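# Fold a skirt in half sideways with two arms

## Task

Fold the skirt in half from side to side so one side edge sits on top of the other, within about three finger widths; the result must rest fairly flat, entirely on the table, with the bottom half flat, and both grippers must have released it at the end.

## Robot and tools

Robot: two 6-joint arms with parallel grippers, left_arm and right_arm, facing a table. Scene frame: origin at table-top height midway between the nominal bases, +x out over the table, +z up, left_arm on the +y side (image left/right may differ). Calibrated bases: left_arm at (+0.009, +0.262, 0) m, right_arm at (+0.026, -0.241, 0) m, both nearly unrotated. Each gripper's end_effector_position and end_effector_quat_wxyz are reported in that arm's own base frame, in metres; the position is the spot between the finger pads, about 1 cm short of the tips. Fingers point along gripper +z and close along its y axis. Reported hand poses can be a few cm off, more at full reach. Fixed cameras and the table use the scene frame.

The row: every command row has 14 numbers, all in [-1, 1], even when only one arm moves. First left_arm's 7, then right_arm's 7. Per arm, in this order: shoulder (joint2), elbow (joint3), wrist roll (joint6), wrist pitch (joint4), waist (joint1), wrist yaw (joint5), then gripper opening. The six joint numbers are offsets, not poses: they count from the arm's Joint targets as reported when the action (or move) starts, not from the previous row, so sending the same offset again moves further. Scale: 1.0 equals 2.224 rad for shoulder, elbow and waist, and 8.485 rad for wrist pitch, yaw and roll. Send 0 for a joint to keep it at its target. The opening number is absolute: +1 fully open, -1 closed; to keep a gripper unchanged, resend its current command (0 means half open, not 'no change').

Joint ranges (rad): waist -2.618 to 3.054, shoulder 0.000 to 3.142, elbow 0.000 to 3.142, wrist pitch -1.571 to 1.571, wrist yaw -1.571 to 1.571, wrist roll -2.094 to 2.094. Real ends may differ by up to 0.059 rad. Asking for more than 0.059 rad beyond an end refuses the action for both arms; if the first action of a call fails this, the whole call is rejected. 'joint sent to its limit' means a joint was clipped at its end. Per control step a target can lead the measured angle by at most 0.339 rad (big joints) or 2.2 rad (wrist joints), and targets putting a gripper over 200 mm from where it is get scaled back, so large moves may need several actions.

Tools:
- execute_actions(actions, cameras): actions is a list of actions; each action is a list of up to 15 rows (one per 1/30 s step); a short action repeats its last row to fill 15 steps. cameras: names, ["all"], or []; default shows all only when actions is empty. An empty actions list returns the state plus images.
- move(target, speed, blend, opening_speed, grip_force, blocking, cameras): target is one 14-number row or a list of up to 15 rows, every row offset from the same starting Joint targets. All joints move together along planned paths (grippers trace curves), lasting at least 0.5 s and at most 10 s total. speed: rad/s of the joint with farthest to travel, 0.01 to 12.57, default 0.5, one value or one per target. blend: rad, rounds corners between listed targets; 0 stops at each. opening_speed: opening units per second, 0.2 or more. grip_force: newtons per pad, 10 to 50, one value or one per arm; persists; lower force closes slowly. blocking=false returns after about 0.5 s while the move continues. Paths do not avoid obstacles or the other arm. The result adds a 'move:' line: done, off_target (at rest, some joint over 0.035 rad from target), moving, held or fault, possibly limits=held.
- wait(seconds 0 to 10, cameras): lets time pass holding the last command; a running move continues.
- stop(cameras): brakes a running move.
- zoom_image(camera, region): region [x0, y0, x1, y1] in pixels of the latest image, each side at most 504.
- read_manual(section): licence texts only.
- finished_scene(scene): ends the current scene, given its number; irreversible.

Cameras, all 896x504: cam_high, cam_low (fixed on a stand behind the arms), cam_left_wrist, cam_right_wrist.

Result lines: Joint positions, Joint velocities, Joint targets and Joint torques list each arm's joints in the row order above (rad, rad/s, N m); positions end with the finger gap in metres (0.093 fully open) and velocities with its rate. Joint targets are what the next offsets count from. Velocities may read 'within noise'. grip_measured is the finger motor on the -1..+1 scale: pads meet near -0.94, and each mm of held width adds about 0.0208; it can read up to 0.02 high. Because fingers act through a spring, a closed reading alone does not confirm a grasp of something thin such as cloth. Tool commands shows present gripper commands. 'joint command not followed' means a clearance check altered some steps. Torques wrap at ±28 N m on joints 1, 2 and 5 and carry offsets and noise.

Cautions: friction, gear play and weak wrist motors can leave joints short of or past their targets, especially at long reach. Keep both grippers and the arms clear of each other; any moderate collision or pinching the other arm's fingers can fail the task. Avoid fast or hard contact with the table or fixed objects; press only lightly. Never leave the skirt hanging off or dropped off the table. Open fully before releasing and release only once the cloth is still. Stretched poses, held loads or pushing into unreachable poses heat motors: MOTOR HOT warns at 70 °C, OVER-TEMPERATURE FAULT at 85 °C folds that arm and idles it until it cools. To end a push, command targets back beyond the measured positions. Time passes while you think, and smooth, economical motion is better.

Each tool is called after "Request:" in YAML: its name, and indented under it one key for each argument.

## Session

Request:
execute_actions:
  actions: []

Scene clock: 0.00 s.
left_arm: end_effector_position=(+0.3851, +0.0335, +0.0772) grip_measured=+1.000 end_effector_quat_wxyz=(+0.559, -0.077, +0.826, +0.016) | right_arm: end_effector_position=(+0.3884, -0.0147, +0.0709) grip_measured=+1.000 end_effector_quat_wxyz=(+0.554, +0.050, +0.831, -0.009)
Joint names: [shoulder, elbow, wrist roll, wrist pitch, waist, wrist yaw]
Joint positions: left_arm=[1.575 0.357 -0.087 0.834 0.063 -0.055 0.093] | right_arm=[1.609 0.363 0.068 0.849 -0.012 0.06 0.093]
Joint velocities: within noise
Joint torques (N m): no reading
Heat: left arm: 34 °C; right arm: 32 °C.
Joint targets: left_arm=[1.564 0.369 -0.082 0.834 0.062 -0.061] | right_arm=[1.597 0.376 0.063 0.853 -0.012 0.066]
Tool commands: left_gripper/opening=+1.0 right_gripper/opening=+1.0

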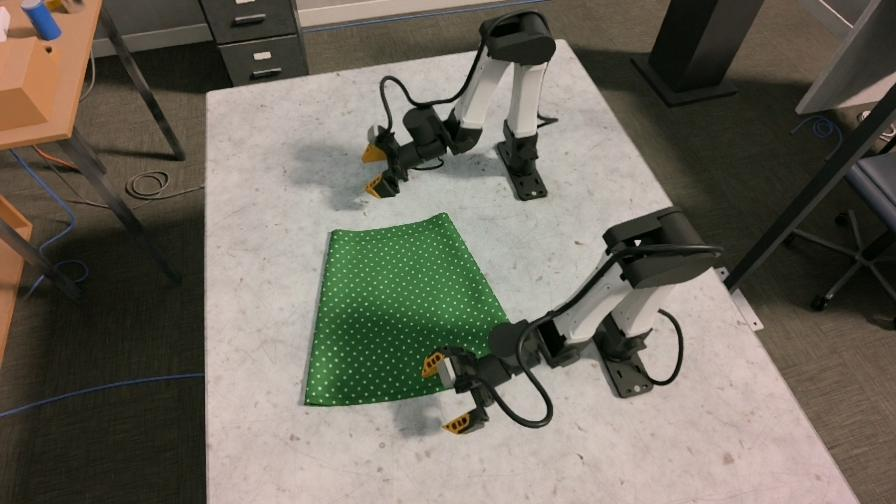

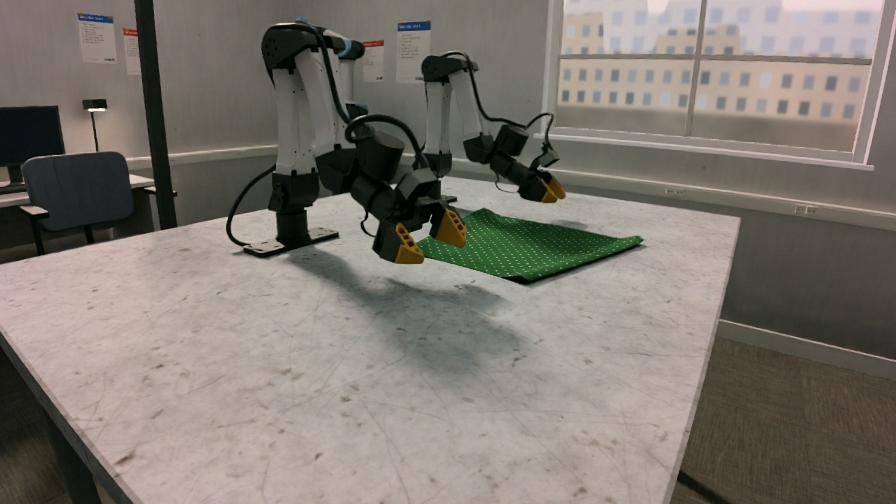

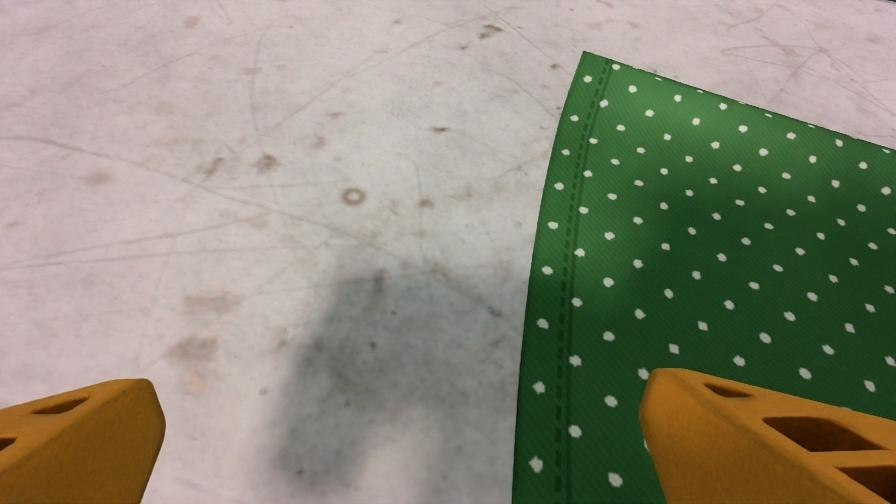

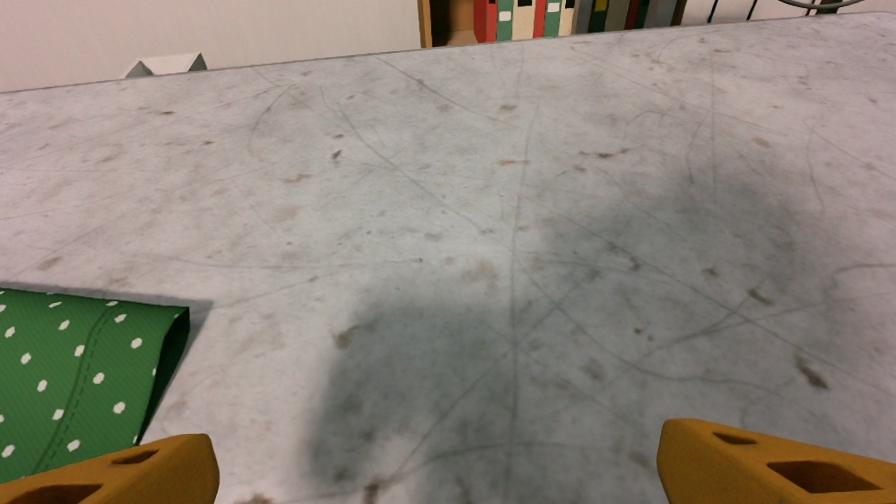

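Request:
move:
  target: [-0.13, 0, 0, 0, 0.3, 0, 1, -0.13, 0, 0, 0, -0.2, 0, 1]
  speed: 1.2
  cameras: ["all"]

Scene clock: 46.60 s.
left_arm: end_effector_position=(+0.2781, +0.2625, +0.1791) grip_measured=+1.000 end_effector_quat_wxyz=(+0.627, -0.313, +0.675, +0.231) | right_arm: end_effector_position=(+0.3417, -0.1799, +0.1736) grip_measured=+1.000 end_effector_quat_wxyz=(+0.647, +0.214, +0.716, -0.151)
Joint names: [shoulder, elbow, wrist roll, wrist pitch, waist, wrist yaw]
Joint positions: left_arm=[1.298 0.357 -0.087 0.834 0.732 -0.056 0.093] | right_arm=[1.331 0.363 0.068 0.849 -0.459 0.06 0.093]
Joint torques (N m): left_arm=[-4.52 7.42 -0.01 2.43 1.14 -0.11] | right_arm=[-5.39 5.85 0.07 2.08 -0.61 -0.04]
Heat: left arm: 43 °C; right arm: 44 °C.
Joint targets: left_arm=[1.275 0.369 -0.082 0.834 0.730 -0.061] | right_arm=[1.308 0.376 0.063 0.853 -0.457 0.066]
move: done

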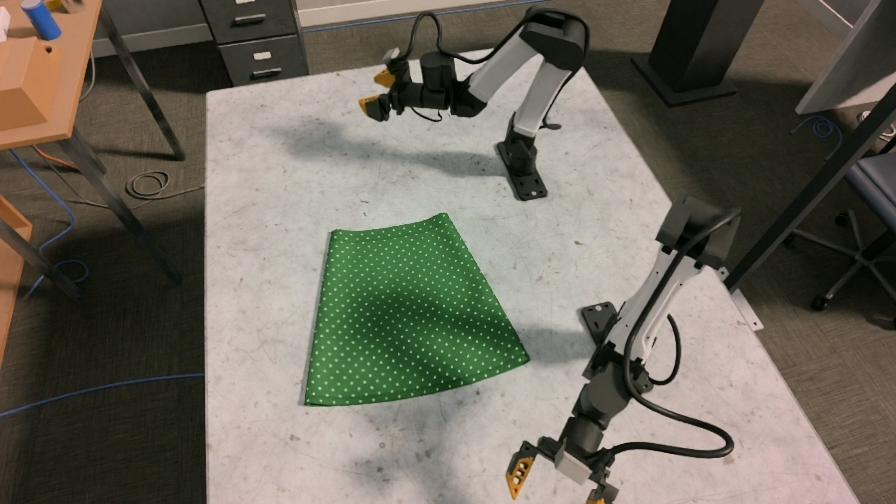

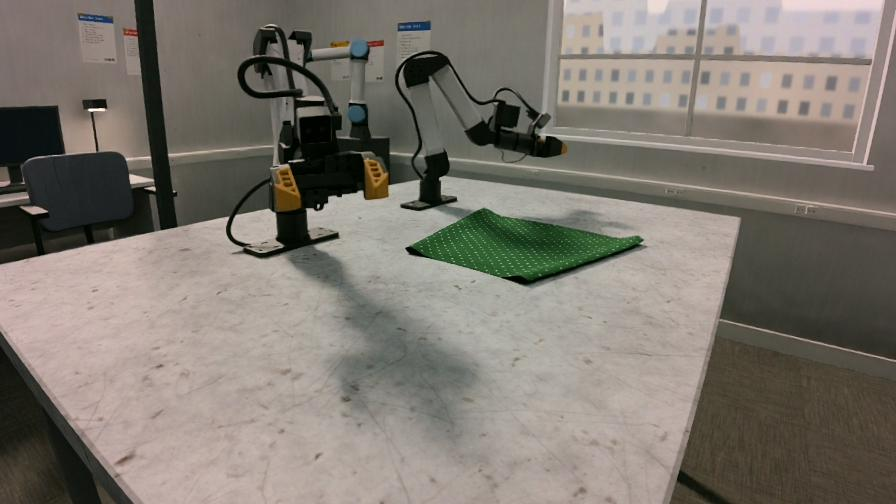

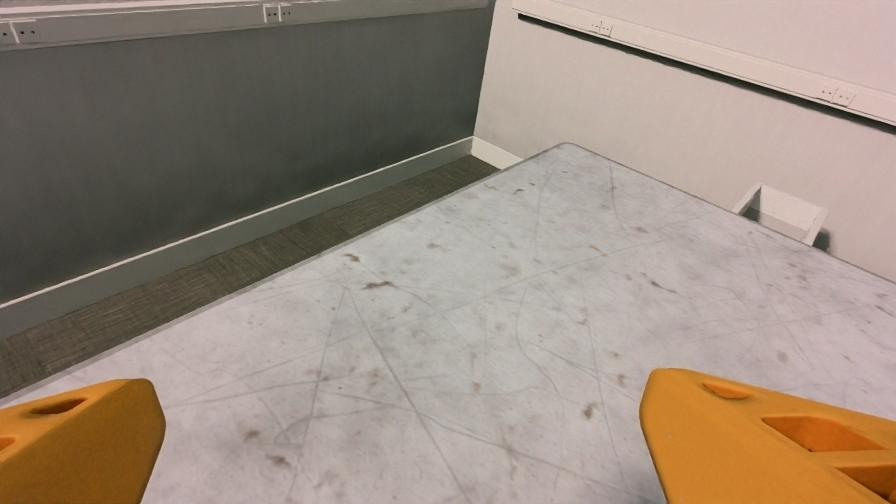

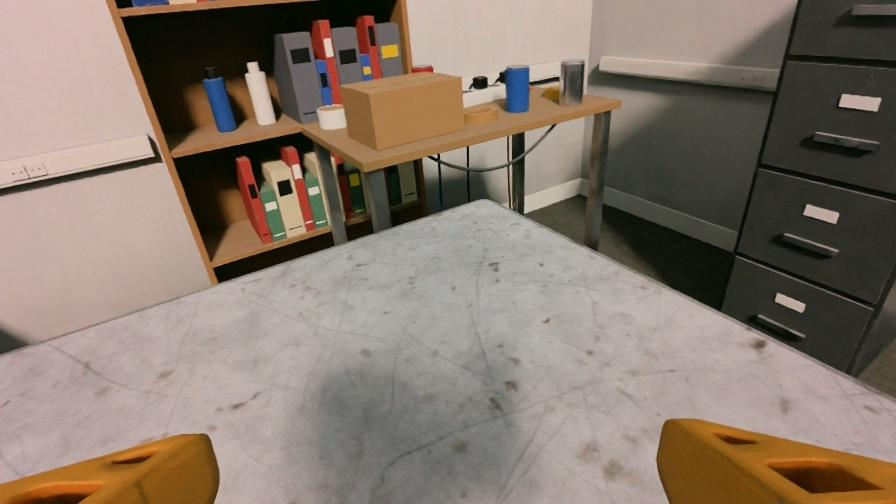

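Request:
move:
  target: [-0.2248, 0.1133, -0.2225, -0.2138, -0.4272, 0.0072, 1, -0.0899, 0.1673, 0.2071, -0.1917, 0.402, -0.0078, 1]
  speed: 1.2
  cameras: ["all"]

Scene clock: 189.27 s.
left_arm: end_effector_position=(+0.1789, -0.0384, +0.0858) grip_measured=+1.000 end_effector_quat_wxyz=(-0.098, +0.749, -0.630, +0.180) | right_arm: end_effector_position=(+0.2265, +0.1051, +0.0827) grip_measured=+1.000 end_effector_quat_wxyz=(+0.088, +0.623, +0.757, +0.179)
Joint names: [shoulder, elbow, wrist roll, wrist pitch, waist, wrist yaw]
Joint positions: left_arm=[0.787 0.576 -1.962 -0.947 -0.219 -0.009 0.093] | right_arm=[1.128 0.704 1.814 -0.745 0.437 0.004 0.093]
Joint torques (N m): left_arm=[-0.51 10.92 -0.14 0.91 -0.08 -0.02] | right_arm=[-3.95 8.72 0.17 0.66 0.5 -0.13]
Heat: left arm: 53 °C; right arm: 53 °C.
Joint targets: left_arm=[0.775 0.621 -1.970 -0.980 -0.221 0.000] | right_arm=[1.108 0.748 1.820 -0.774 0.438 -0.001]
move: off_target (left_arm, right_arm); left_arm: the elbow is farthest, 0.045 rad from its target; right_arm: the elbow is farthest, 0.044 rad from its target

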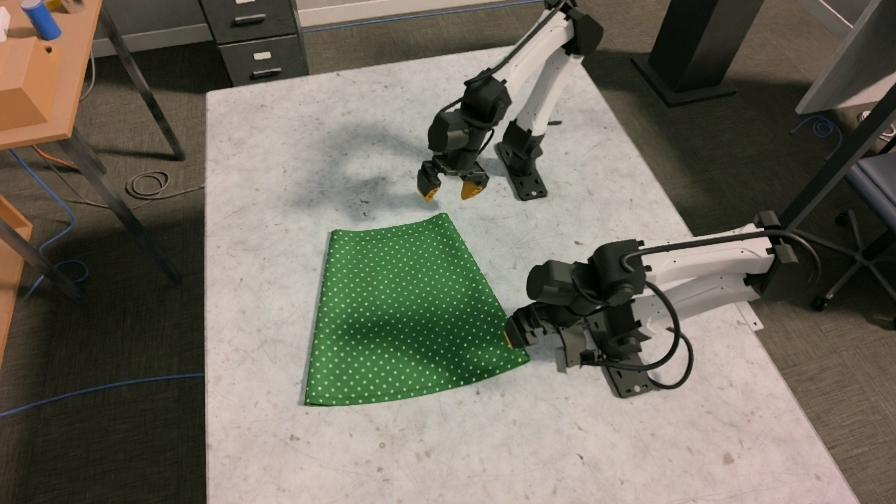

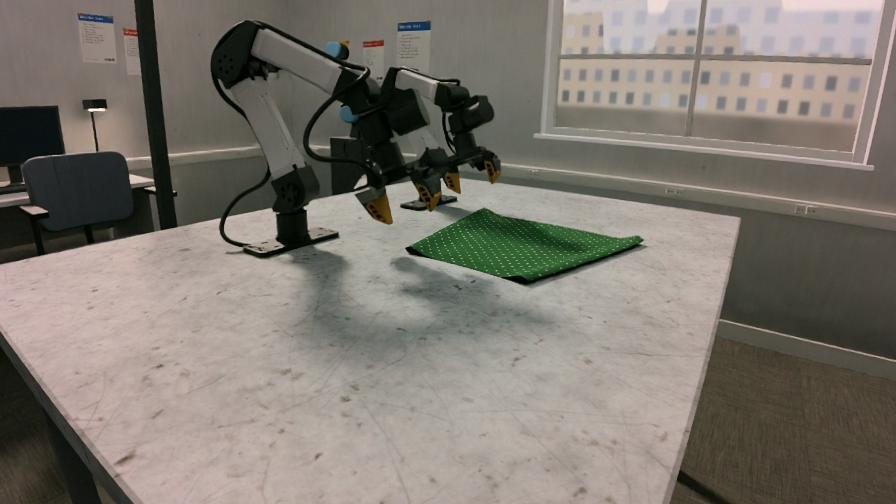

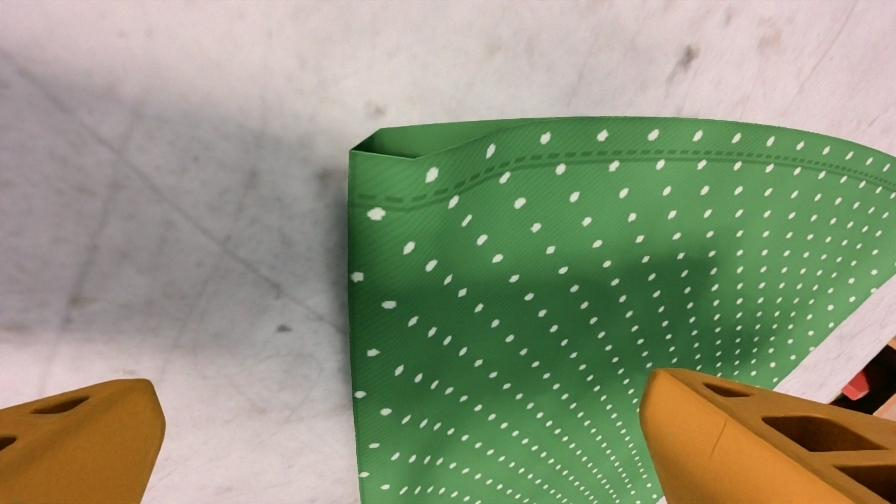

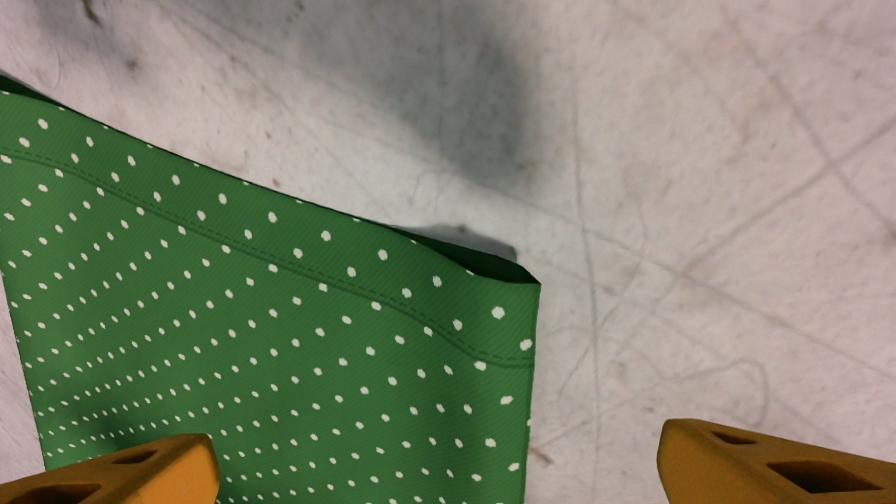

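Request:
move:
  target: [0.0036, -0.1030, 0.00825, 0.0410, 0.0184, 0, 0.2, 0.0072, -0.1012, 0, 0.0428, 0.0196, 0, 0.2]
  speed: 0.6
  cameras: ["all"]

Scene clock: 269.83 s.
left_arm: end_effector_position=(+0.1980, -0.0376, +0.0533) grip_measured=+0.203 end_effector_quat_wxyz=(-0.128, +0.735, -0.629, +0.217) | right_arm: end_effector_position=(+0.2375, +0.1188, +0.0559) grip_measured=+0.201 end_effector_quat_wxyz=(+0.110, +0.604, +0.754, +0.235)
Joint names: [shoulder, elbow, wrist roll, wrist pitch, waist, wrist yaw]
Joint positions: left_arm=[0.787 0.406 -1.919 -0.68 -0.195 -0.009 0.055] | right_arm=[1.128 0.538 1.816 -0.455 0.466 0.004 0.055]
Joint torques (N m): left_arm=[0.06 5.39 0.15 1.94 1.36 -0.02] | right_arm=[-2.54 4.07 0.17 1.64 0.53 -0.13]
Heat: left arm: 48 °C; right arm: 51 °C.
Joint targets: left_arm=[0.783 0.392 -1.900 -0.632 -0.180 0.000] | right_arm=[1.124 0.523 1.820 -0.411 0.481 -0.001]
move: off_target (left_arm, right_arm); left_arm: the wrist pitch is farthest, 0.048 rad from its target; right_arm: the wrist pitch is farthest, 0.044 rad from its target

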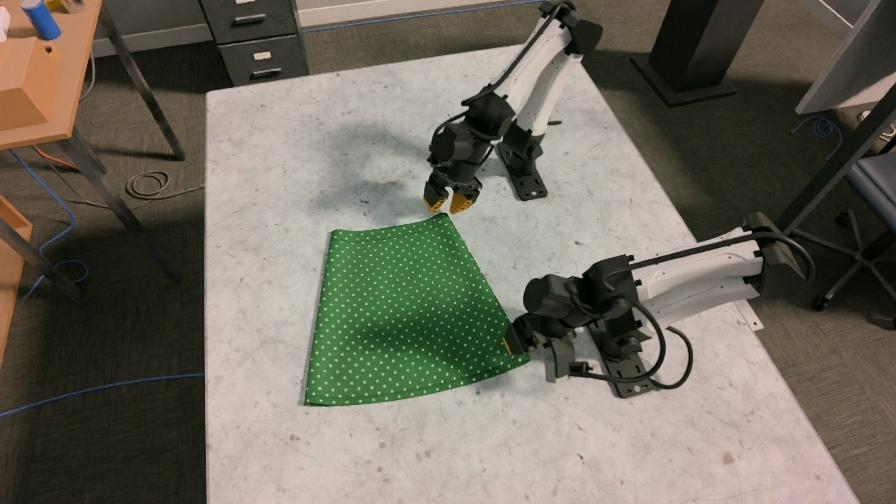

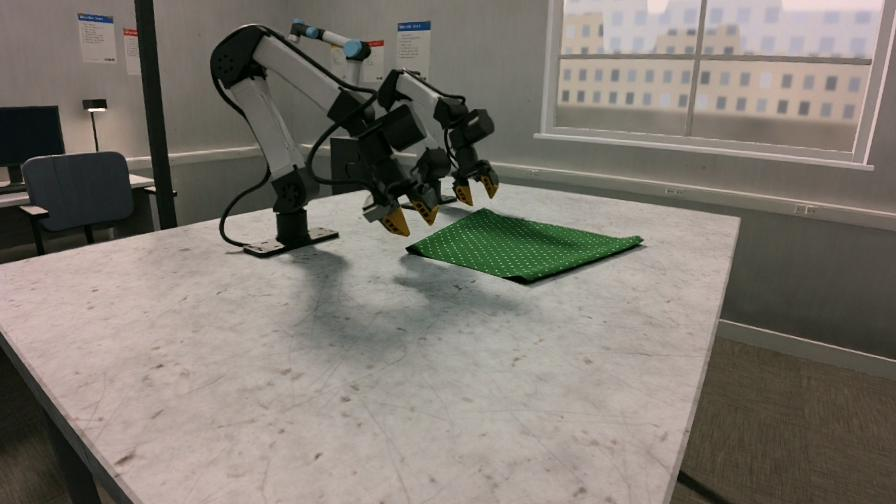

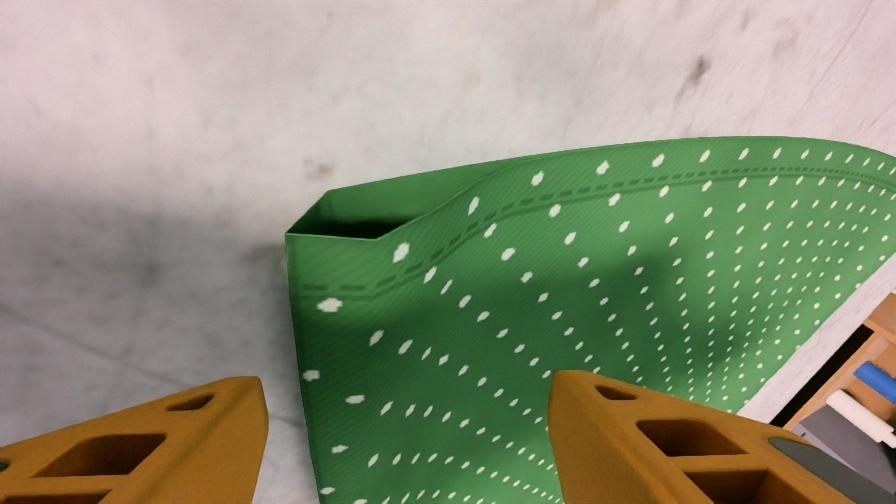

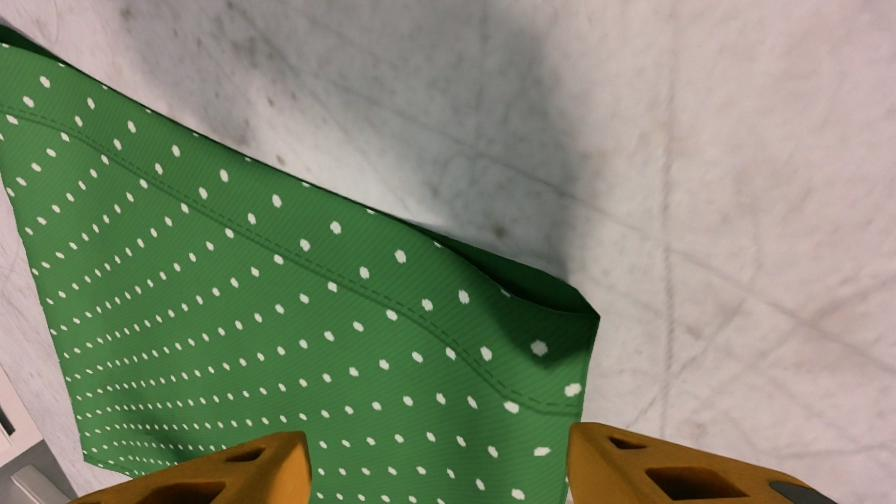

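Request:
move:
  target: [0.0369, -0.0396, 0.0024, 0.02145, 0.0103, 0, 0.1, 0.0243, -0.0412, 0, 0.01685, 0.0063, 0, 0.1]
  speed: 0.3
  cameras: ["cam_low", "cam_left_wrist", "cam_right_wrist"]

Scene clock: 309.73 s.
left_arm: end_effector_position=(+0.2049, -0.0343, +0.0290) grip_measured=+0.103 end_effector_quat_wxyz=(-0.132, +0.736, -0.628, +0.215) | right_arm: end_effector_position=(+0.2343, +0.1212, +0.0298) grip_measured=+0.101 end_effector_quat_wxyz=(+0.110, +0.598, +0.757, +0.239)
Joint names: [shoulder, elbow, wrist roll, wrist pitch, waist, wrist yaw]
Joint positions: left_arm=[0.861 0.326 -1.899 -0.525 -0.172 -0.007 0.05] | right_arm=[1.174 0.446 1.816 -0.311 0.48 0.004 0.05]
Joint torques (N m): left_arm=[0.47 4.46 0.16 2.22 1.37 -0.03] | right_arm=[-1.88 3.88 0.16 1.63 0.58 -0.13]
Heat: left arm: 43 °C; right arm: 46 °C.
Joint targets: left_arm=[0.865 0.304 -1.880 -0.450 -0.157 0.000] | right_arm=[1.178 0.431 1.820 -0.268 0.495 -0.001]
move: off_target (left_arm, right_arm); left_arm: the wrist pitch is farthest, 0.075 rad from its target; right_arm: the wrist pitch is farthest, 0.042 rad from its target
Images, in order (width x height): cam_low 896x504, cam_left_wrist 896x504, cam_right_wrist 896x504.

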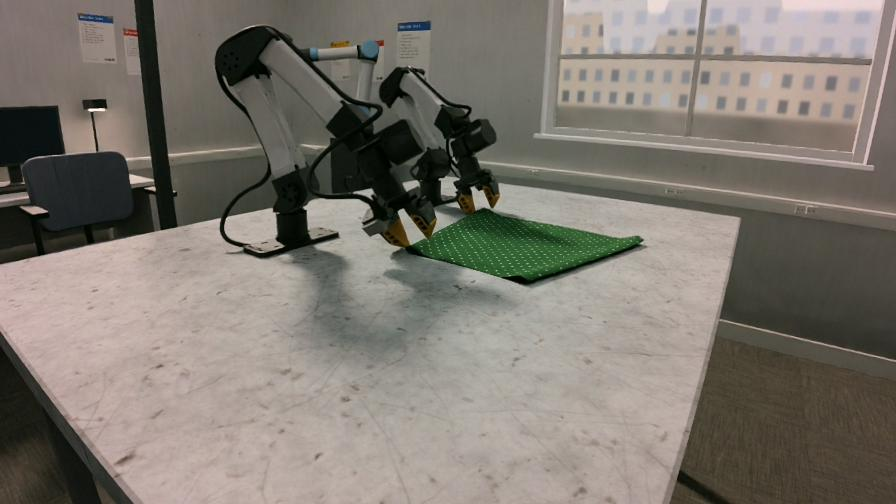

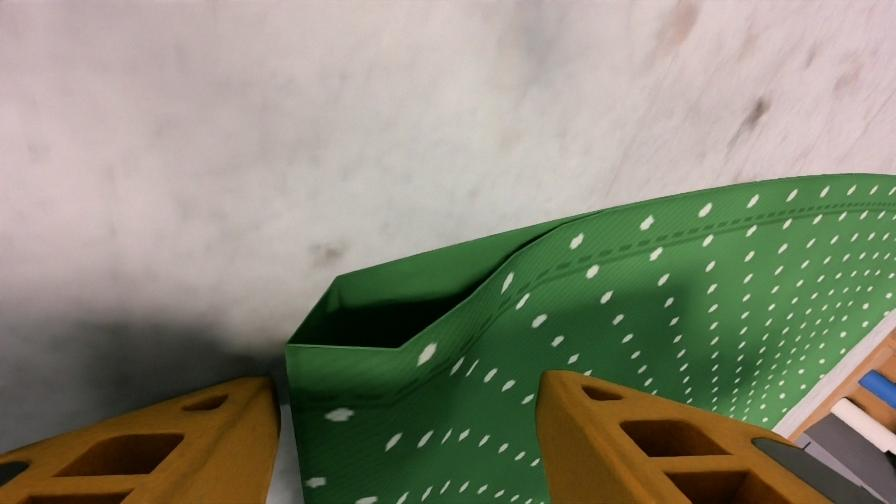

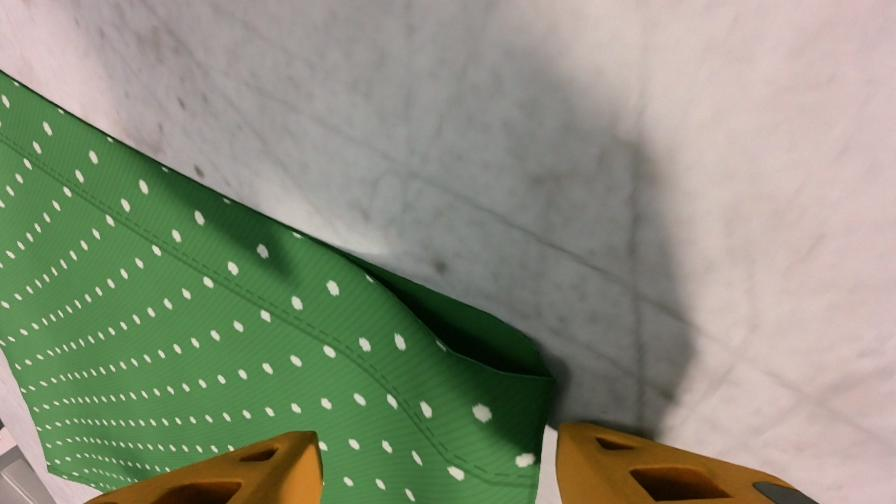

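Request:
zoom_image:
  camera: "cam_left_wrist"
  region: [200, 300, 420, 504]

Request:
zoom_image:
  camera: "cam_low"
  region: [350, 170, 550, 290]

Scaled by 2.291 from the camera's 896x504 image, which has a finer 1280x720 frame.

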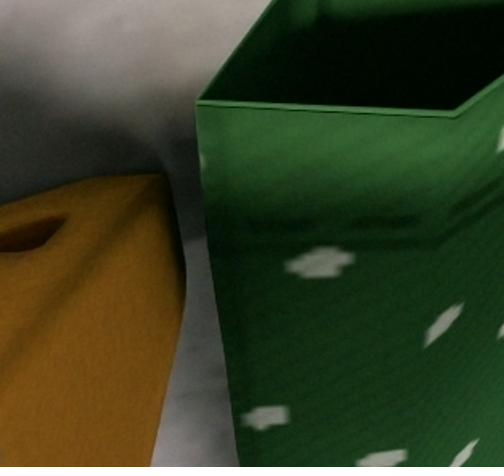

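Scaled by 2.520 from the camera's 896x504 image, which has a finer 1280x720 frame.

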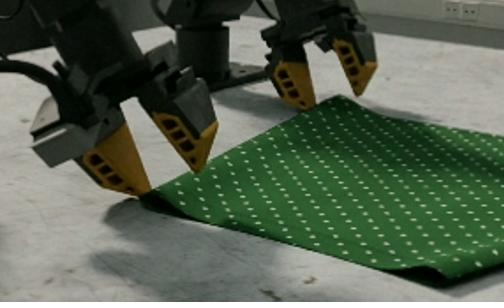

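Request:
move:
  target: [0, 0, 0, 0, -0.0283, 0, 0.1, 0, 0, 0, 0, 0, 0, 0.1]
  speed: 0.3

Request:
move:
  target: [0.0050, -0.0209, 0, 0.0068, 0, 0, -1, 0.0105, -0.0226, 0, 0.0087, 0, 0, -1]
  speed: 0.03
  opening_speed: 0.5
  cameras: ["cam_low", "cam_left_wrist", "cam_right_wrist"]

Scene clock: 359.67 s.
left_arm: end_effector_position=(+0.2061, -0.0401, +0.0294) grip_measured=+0.103 end_effector_quat_wxyz=(-0.135, +0.724, -0.639, +0.221) | right_arm: end_effector_position=(+0.2343, +0.1212, +0.0298) grip_measured=+0.101 end_effector_quat_wxyz=(+0.110, +0.598, +0.757, +0.239)
Joint names: [shoulder, elbow, wrist roll, wrist pitch, waist, wrist yaw]
Joint positions: left_arm=[0.861 0.321 -1.896 -0.508 -0.204 -0.015 0.05] | right_arm=[1.174 0.446 1.816 -0.311 0.48 0.004 0.05]
Joint torques (N m): left_arm=[0.44 4.85 0.13 2.07 -0.27 -0.04] | right_arm=[-1.85 3.89 0.17 1.62 0.53 -0.15]
Heat: left arm: 45 °C; right arm: 48 °C.
Joint targets: left_arm=[0.865 0.304 -1.880 -0.450 -0.220 0.000] | right_arm=[1.178 0.431 1.820 -0.268 0.495 -0.001]
move: off_target (left_arm, right_arm); left_arm: the wrist pitch is farthest, 0.058 rad from its target; right_arm: the wrist pitch is farthest, 0.043 rad from its target

Scene clock: 362.43 s.
left_arm: end_effector_position=(+0.2057, -0.0416, +0.0185) grip_measured=-0.985 end_effector_quat_wxyz=(-0.134, +0.722, -0.639, +0.227) | right_arm: end_effector_position=(+0.2327, +0.1204, +0.0178) grip_measured=-0.975 end_effector_quat_wxyz=(+0.111, +0.597, +0.757, +0.242)
Joint names: [shoulder, elbow, wrist roll, wrist pitch, waist, wrist yaw]
Joint positions: left_arm=[0.873 0.274 -1.896 -0.438 -0.206 -0.007 0] | right_arm=[1.196 0.398 1.816 -0.234 0.48 0.004 0]
Joint torques (N m): left_arm=[0.34 4.82 0.13 1.95 -0.25 -0.04] | right_arm=[-1.65 3.54 0.16 1.63 0.46 -0.12]
Heat: left arm: 45 °C; right arm: 48 °C.
Joint targets: left_arm=[0.876 0.257 -1.880 -0.392 -0.220 0.000] | right_arm=[1.201 0.381 1.820 -0.194 0.495 -0.001]
move: off_target (left_arm, right_arm); left_arm: the wrist pitch is farthest, 0.046 rad from its target; right_arm: the wrist pitch is farthest, 0.040 rad from its target
Images, in order (width x height): cam_low 896x504, cam_left_wrist 896x504, cam_right_wrist 896x504.

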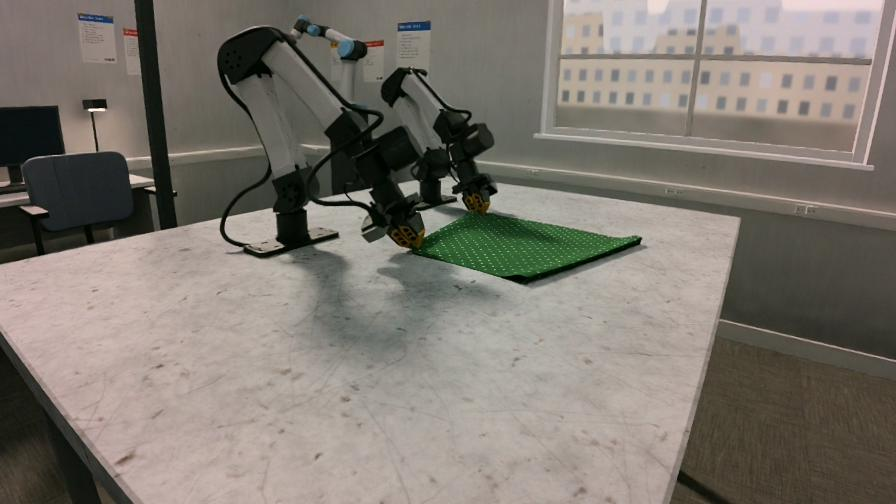

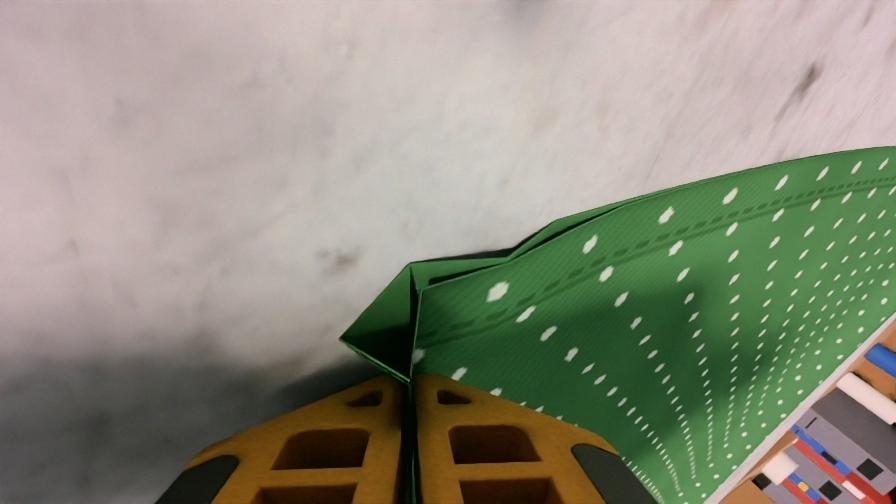

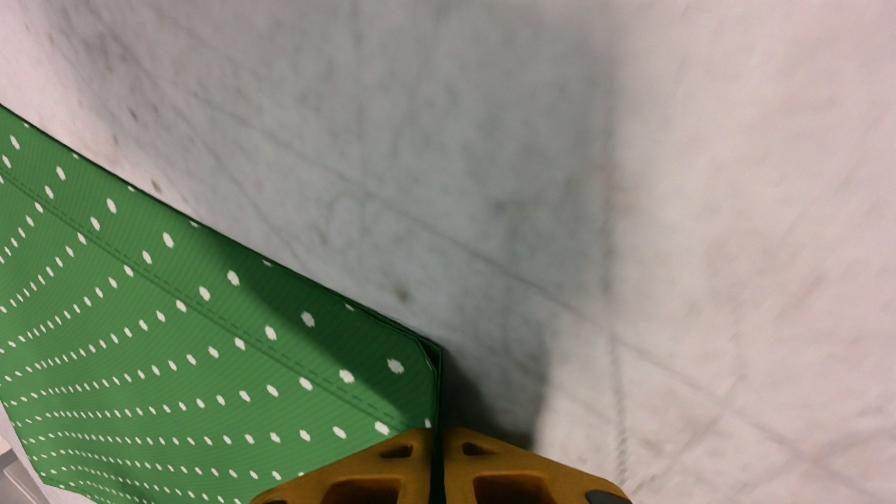

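Request:
move:
  target: [0.0387, 0.2046, 0.0035, -0.0472, 0.0178, 0, -1, -0.0306, 0.1405, 0, -0.0522, -0.0266, 0, -1]
  speed: 0.4
  cameras: ["all"]

Scene clock: 422.83 s.
left_arm: end_effector_position=(+0.2386, -0.0458, +0.1089) grip_measured=-0.985 end_effector_quat_wxyz=(-0.138, +0.717, -0.646, +0.223) | right_arm: end_effector_position=(+0.2396, +0.1152, +0.0733) grip_measured=-0.975 end_effector_quat_wxyz=(+0.100, +0.614, +0.755, +0.208)
Joint names: [shoulder, elbow, wrist roll, wrist pitch, waist, wrist yaw]
Joint positions: left_arm=[0.959 0.673 -1.868 -0.754 -0.195 -0.007 0] | right_arm=[1.154 0.653 1.816 -0.603 0.451 0.004 0]
Joint torques (N m): left_arm=[-0.49 10.69 0.16 1.1 1.35 -0.04] | right_arm=[-4.03 8.36 0.16 0.82 -0.73 -0.11]
Heat: left arm: 44 °C; right arm: 45 °C.
Joint targets: left_arm=[0.962 0.712 -1.850 -0.793 -0.180 0.000] | right_arm=[1.133 0.693 1.820 -0.637 0.436 -0.001]
move: off_target (left_arm, right_arm); left_arm: the elbow is farthest, 0.040 rad from its target; right_arm: the elbow is farthest, 0.040 rad from its target

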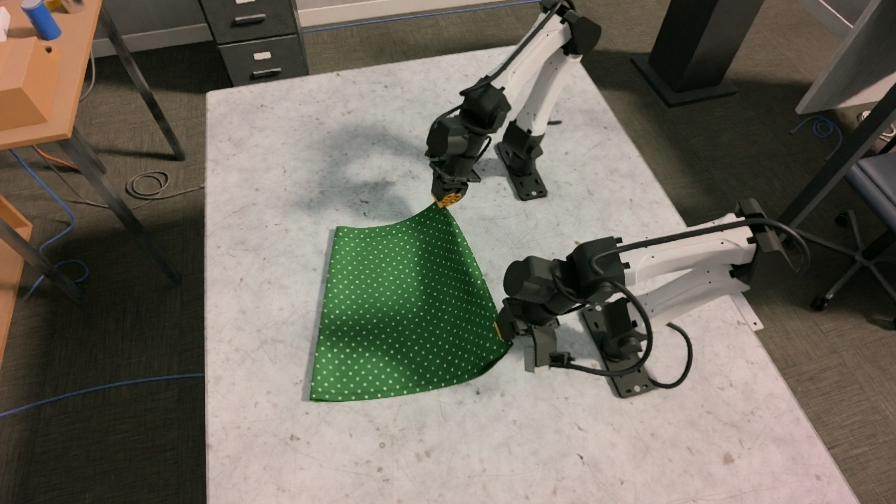

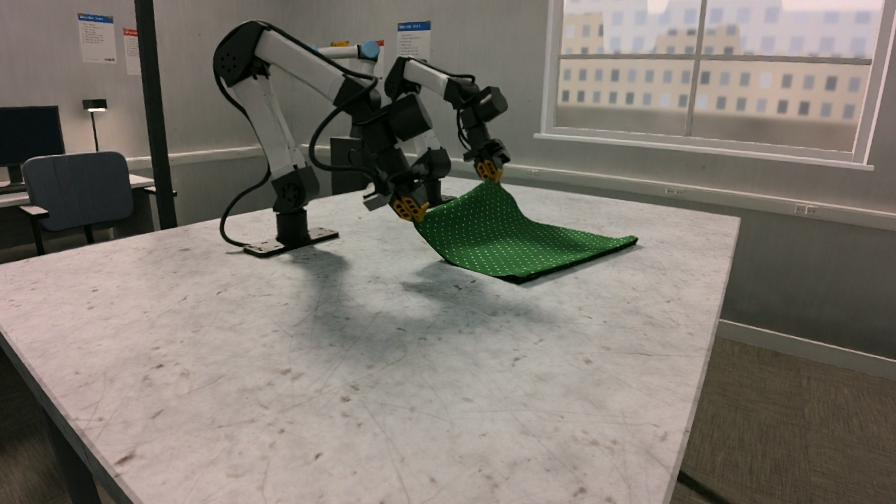

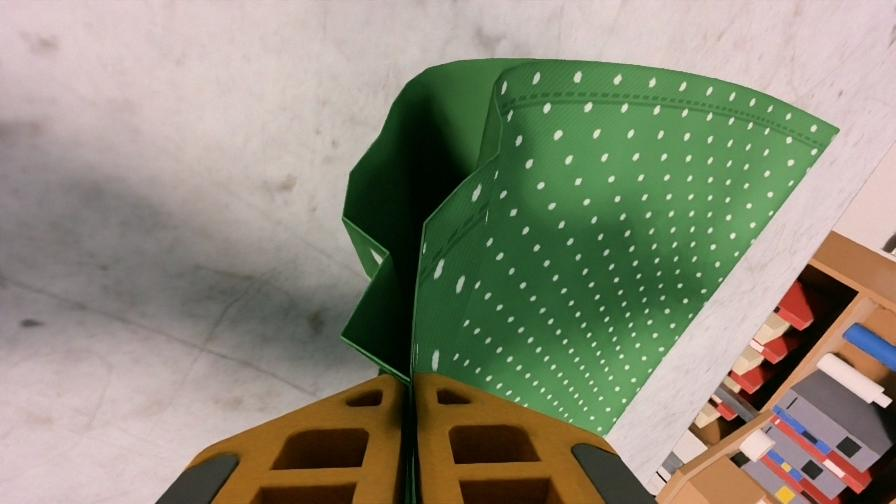

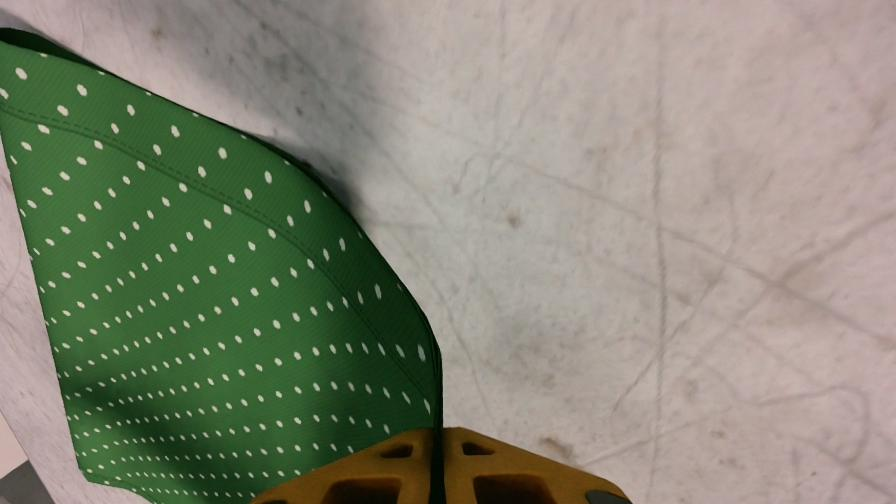

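Request:
move:
  target:
    - [0.179, 0.2419, 0.0094, -0.0328, 0.0103, 0, -1, 0.1533, 0.2176, 0.0024, -0.0395, -0.0369, 0, -1]
    - [0.3894, 0.5124, 0.02, -0.0588, 0.022, 0, -1, 0.3085, 0.4267, 0.0071, -0.0701, -0.0715, 0, -1]
  speed: 0.5
  blend: 0.1
  cameras: ["all"]

Scene clock: 447.43 s.
left_arm: end_effector_position=(+0.3975, -0.0571, +0.1952) grip_measured=-0.985 end_effector_quat_wxyz=(-0.092, +0.694, -0.705, +0.116) | right_arm: end_effector_position=(+0.3548, +0.1060, +0.1390) grip_measured=-0.975 end_effector_quat_wxyz=(+0.037, +0.710, +0.700, +0.066)
Joint names: [shoulder, elbow, wrist roll, wrist pitch, waist, wrist yaw]
Joint positions: left_arm=[1.819 1.809 -1.699 -1.263 -0.146 -0.007 0] | right_arm=[1.806 1.6 1.875 -1.212 0.292 0.003 0]
Joint torques (N m): left_arm=[-6.22 10.36 0.15 0.75 1.36 -0.05] | right_arm=[-6.38 8.23 0.19 0.32 -0.72 -0.11]
Heat: left arm: 46 °C; right arm: 47 °C.
Joint targets: left_arm=[1.828 1.852 -1.680 -1.292 -0.131 0.000] | right_arm=[1.819 1.643 1.880 -1.231 0.277 -0.001]
move: off_target (left_arm, right_arm); left_arm: the elbow is farthest, 0.043 rad from its target; right_arm: the elbow is farthest, 0.043 rad from its target

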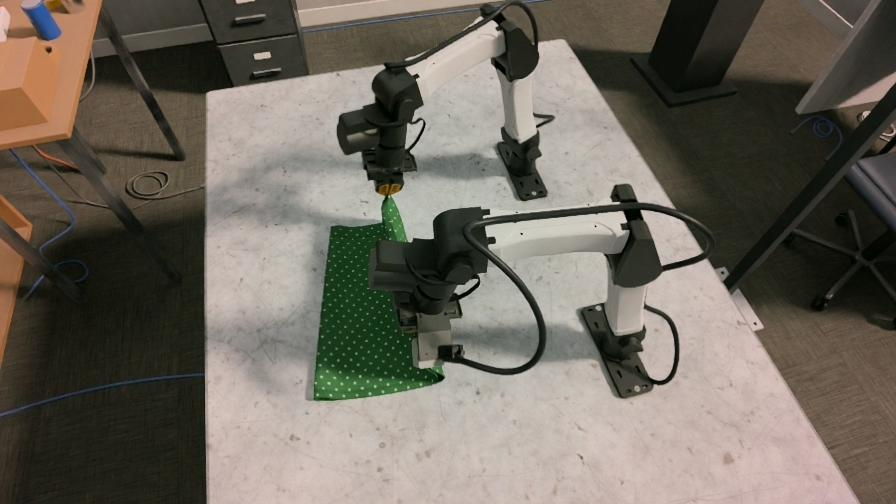

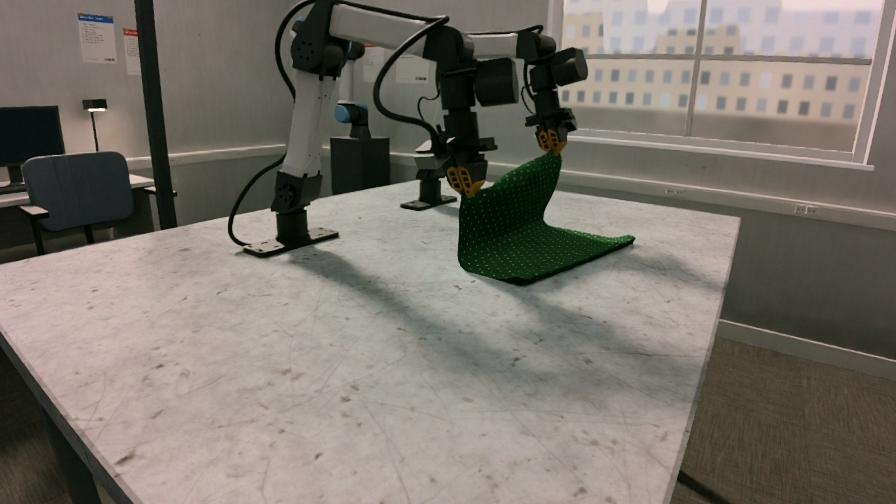

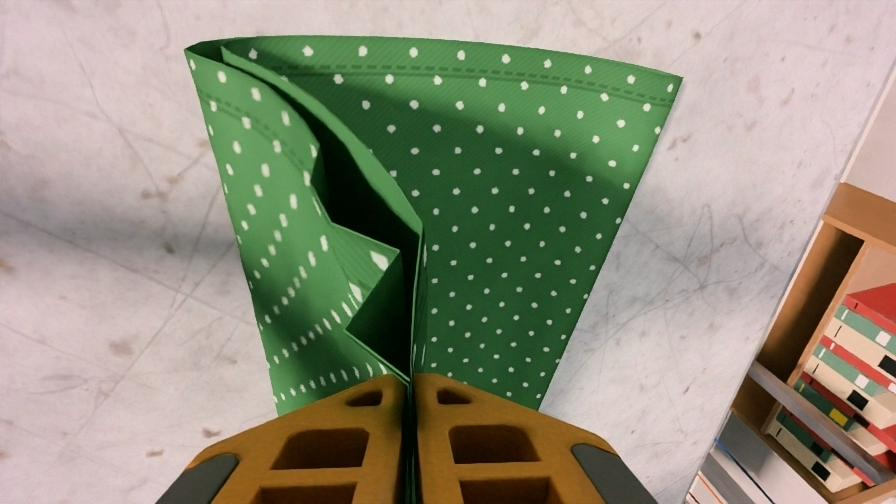

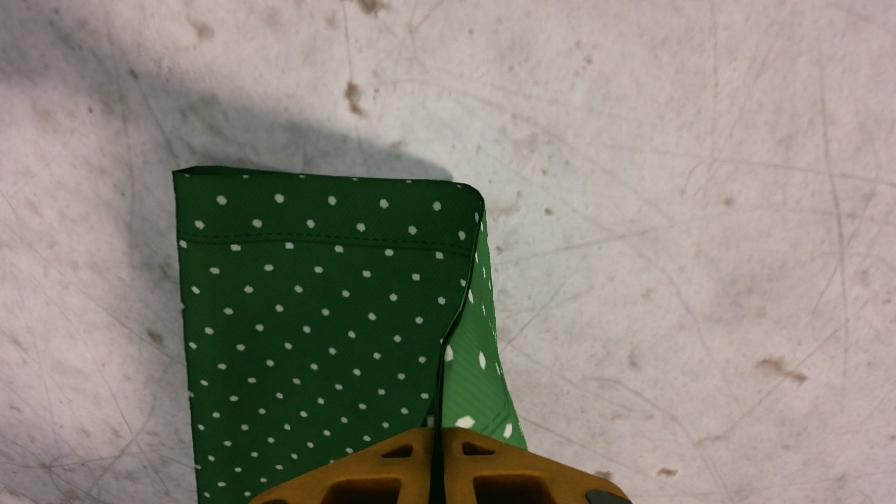

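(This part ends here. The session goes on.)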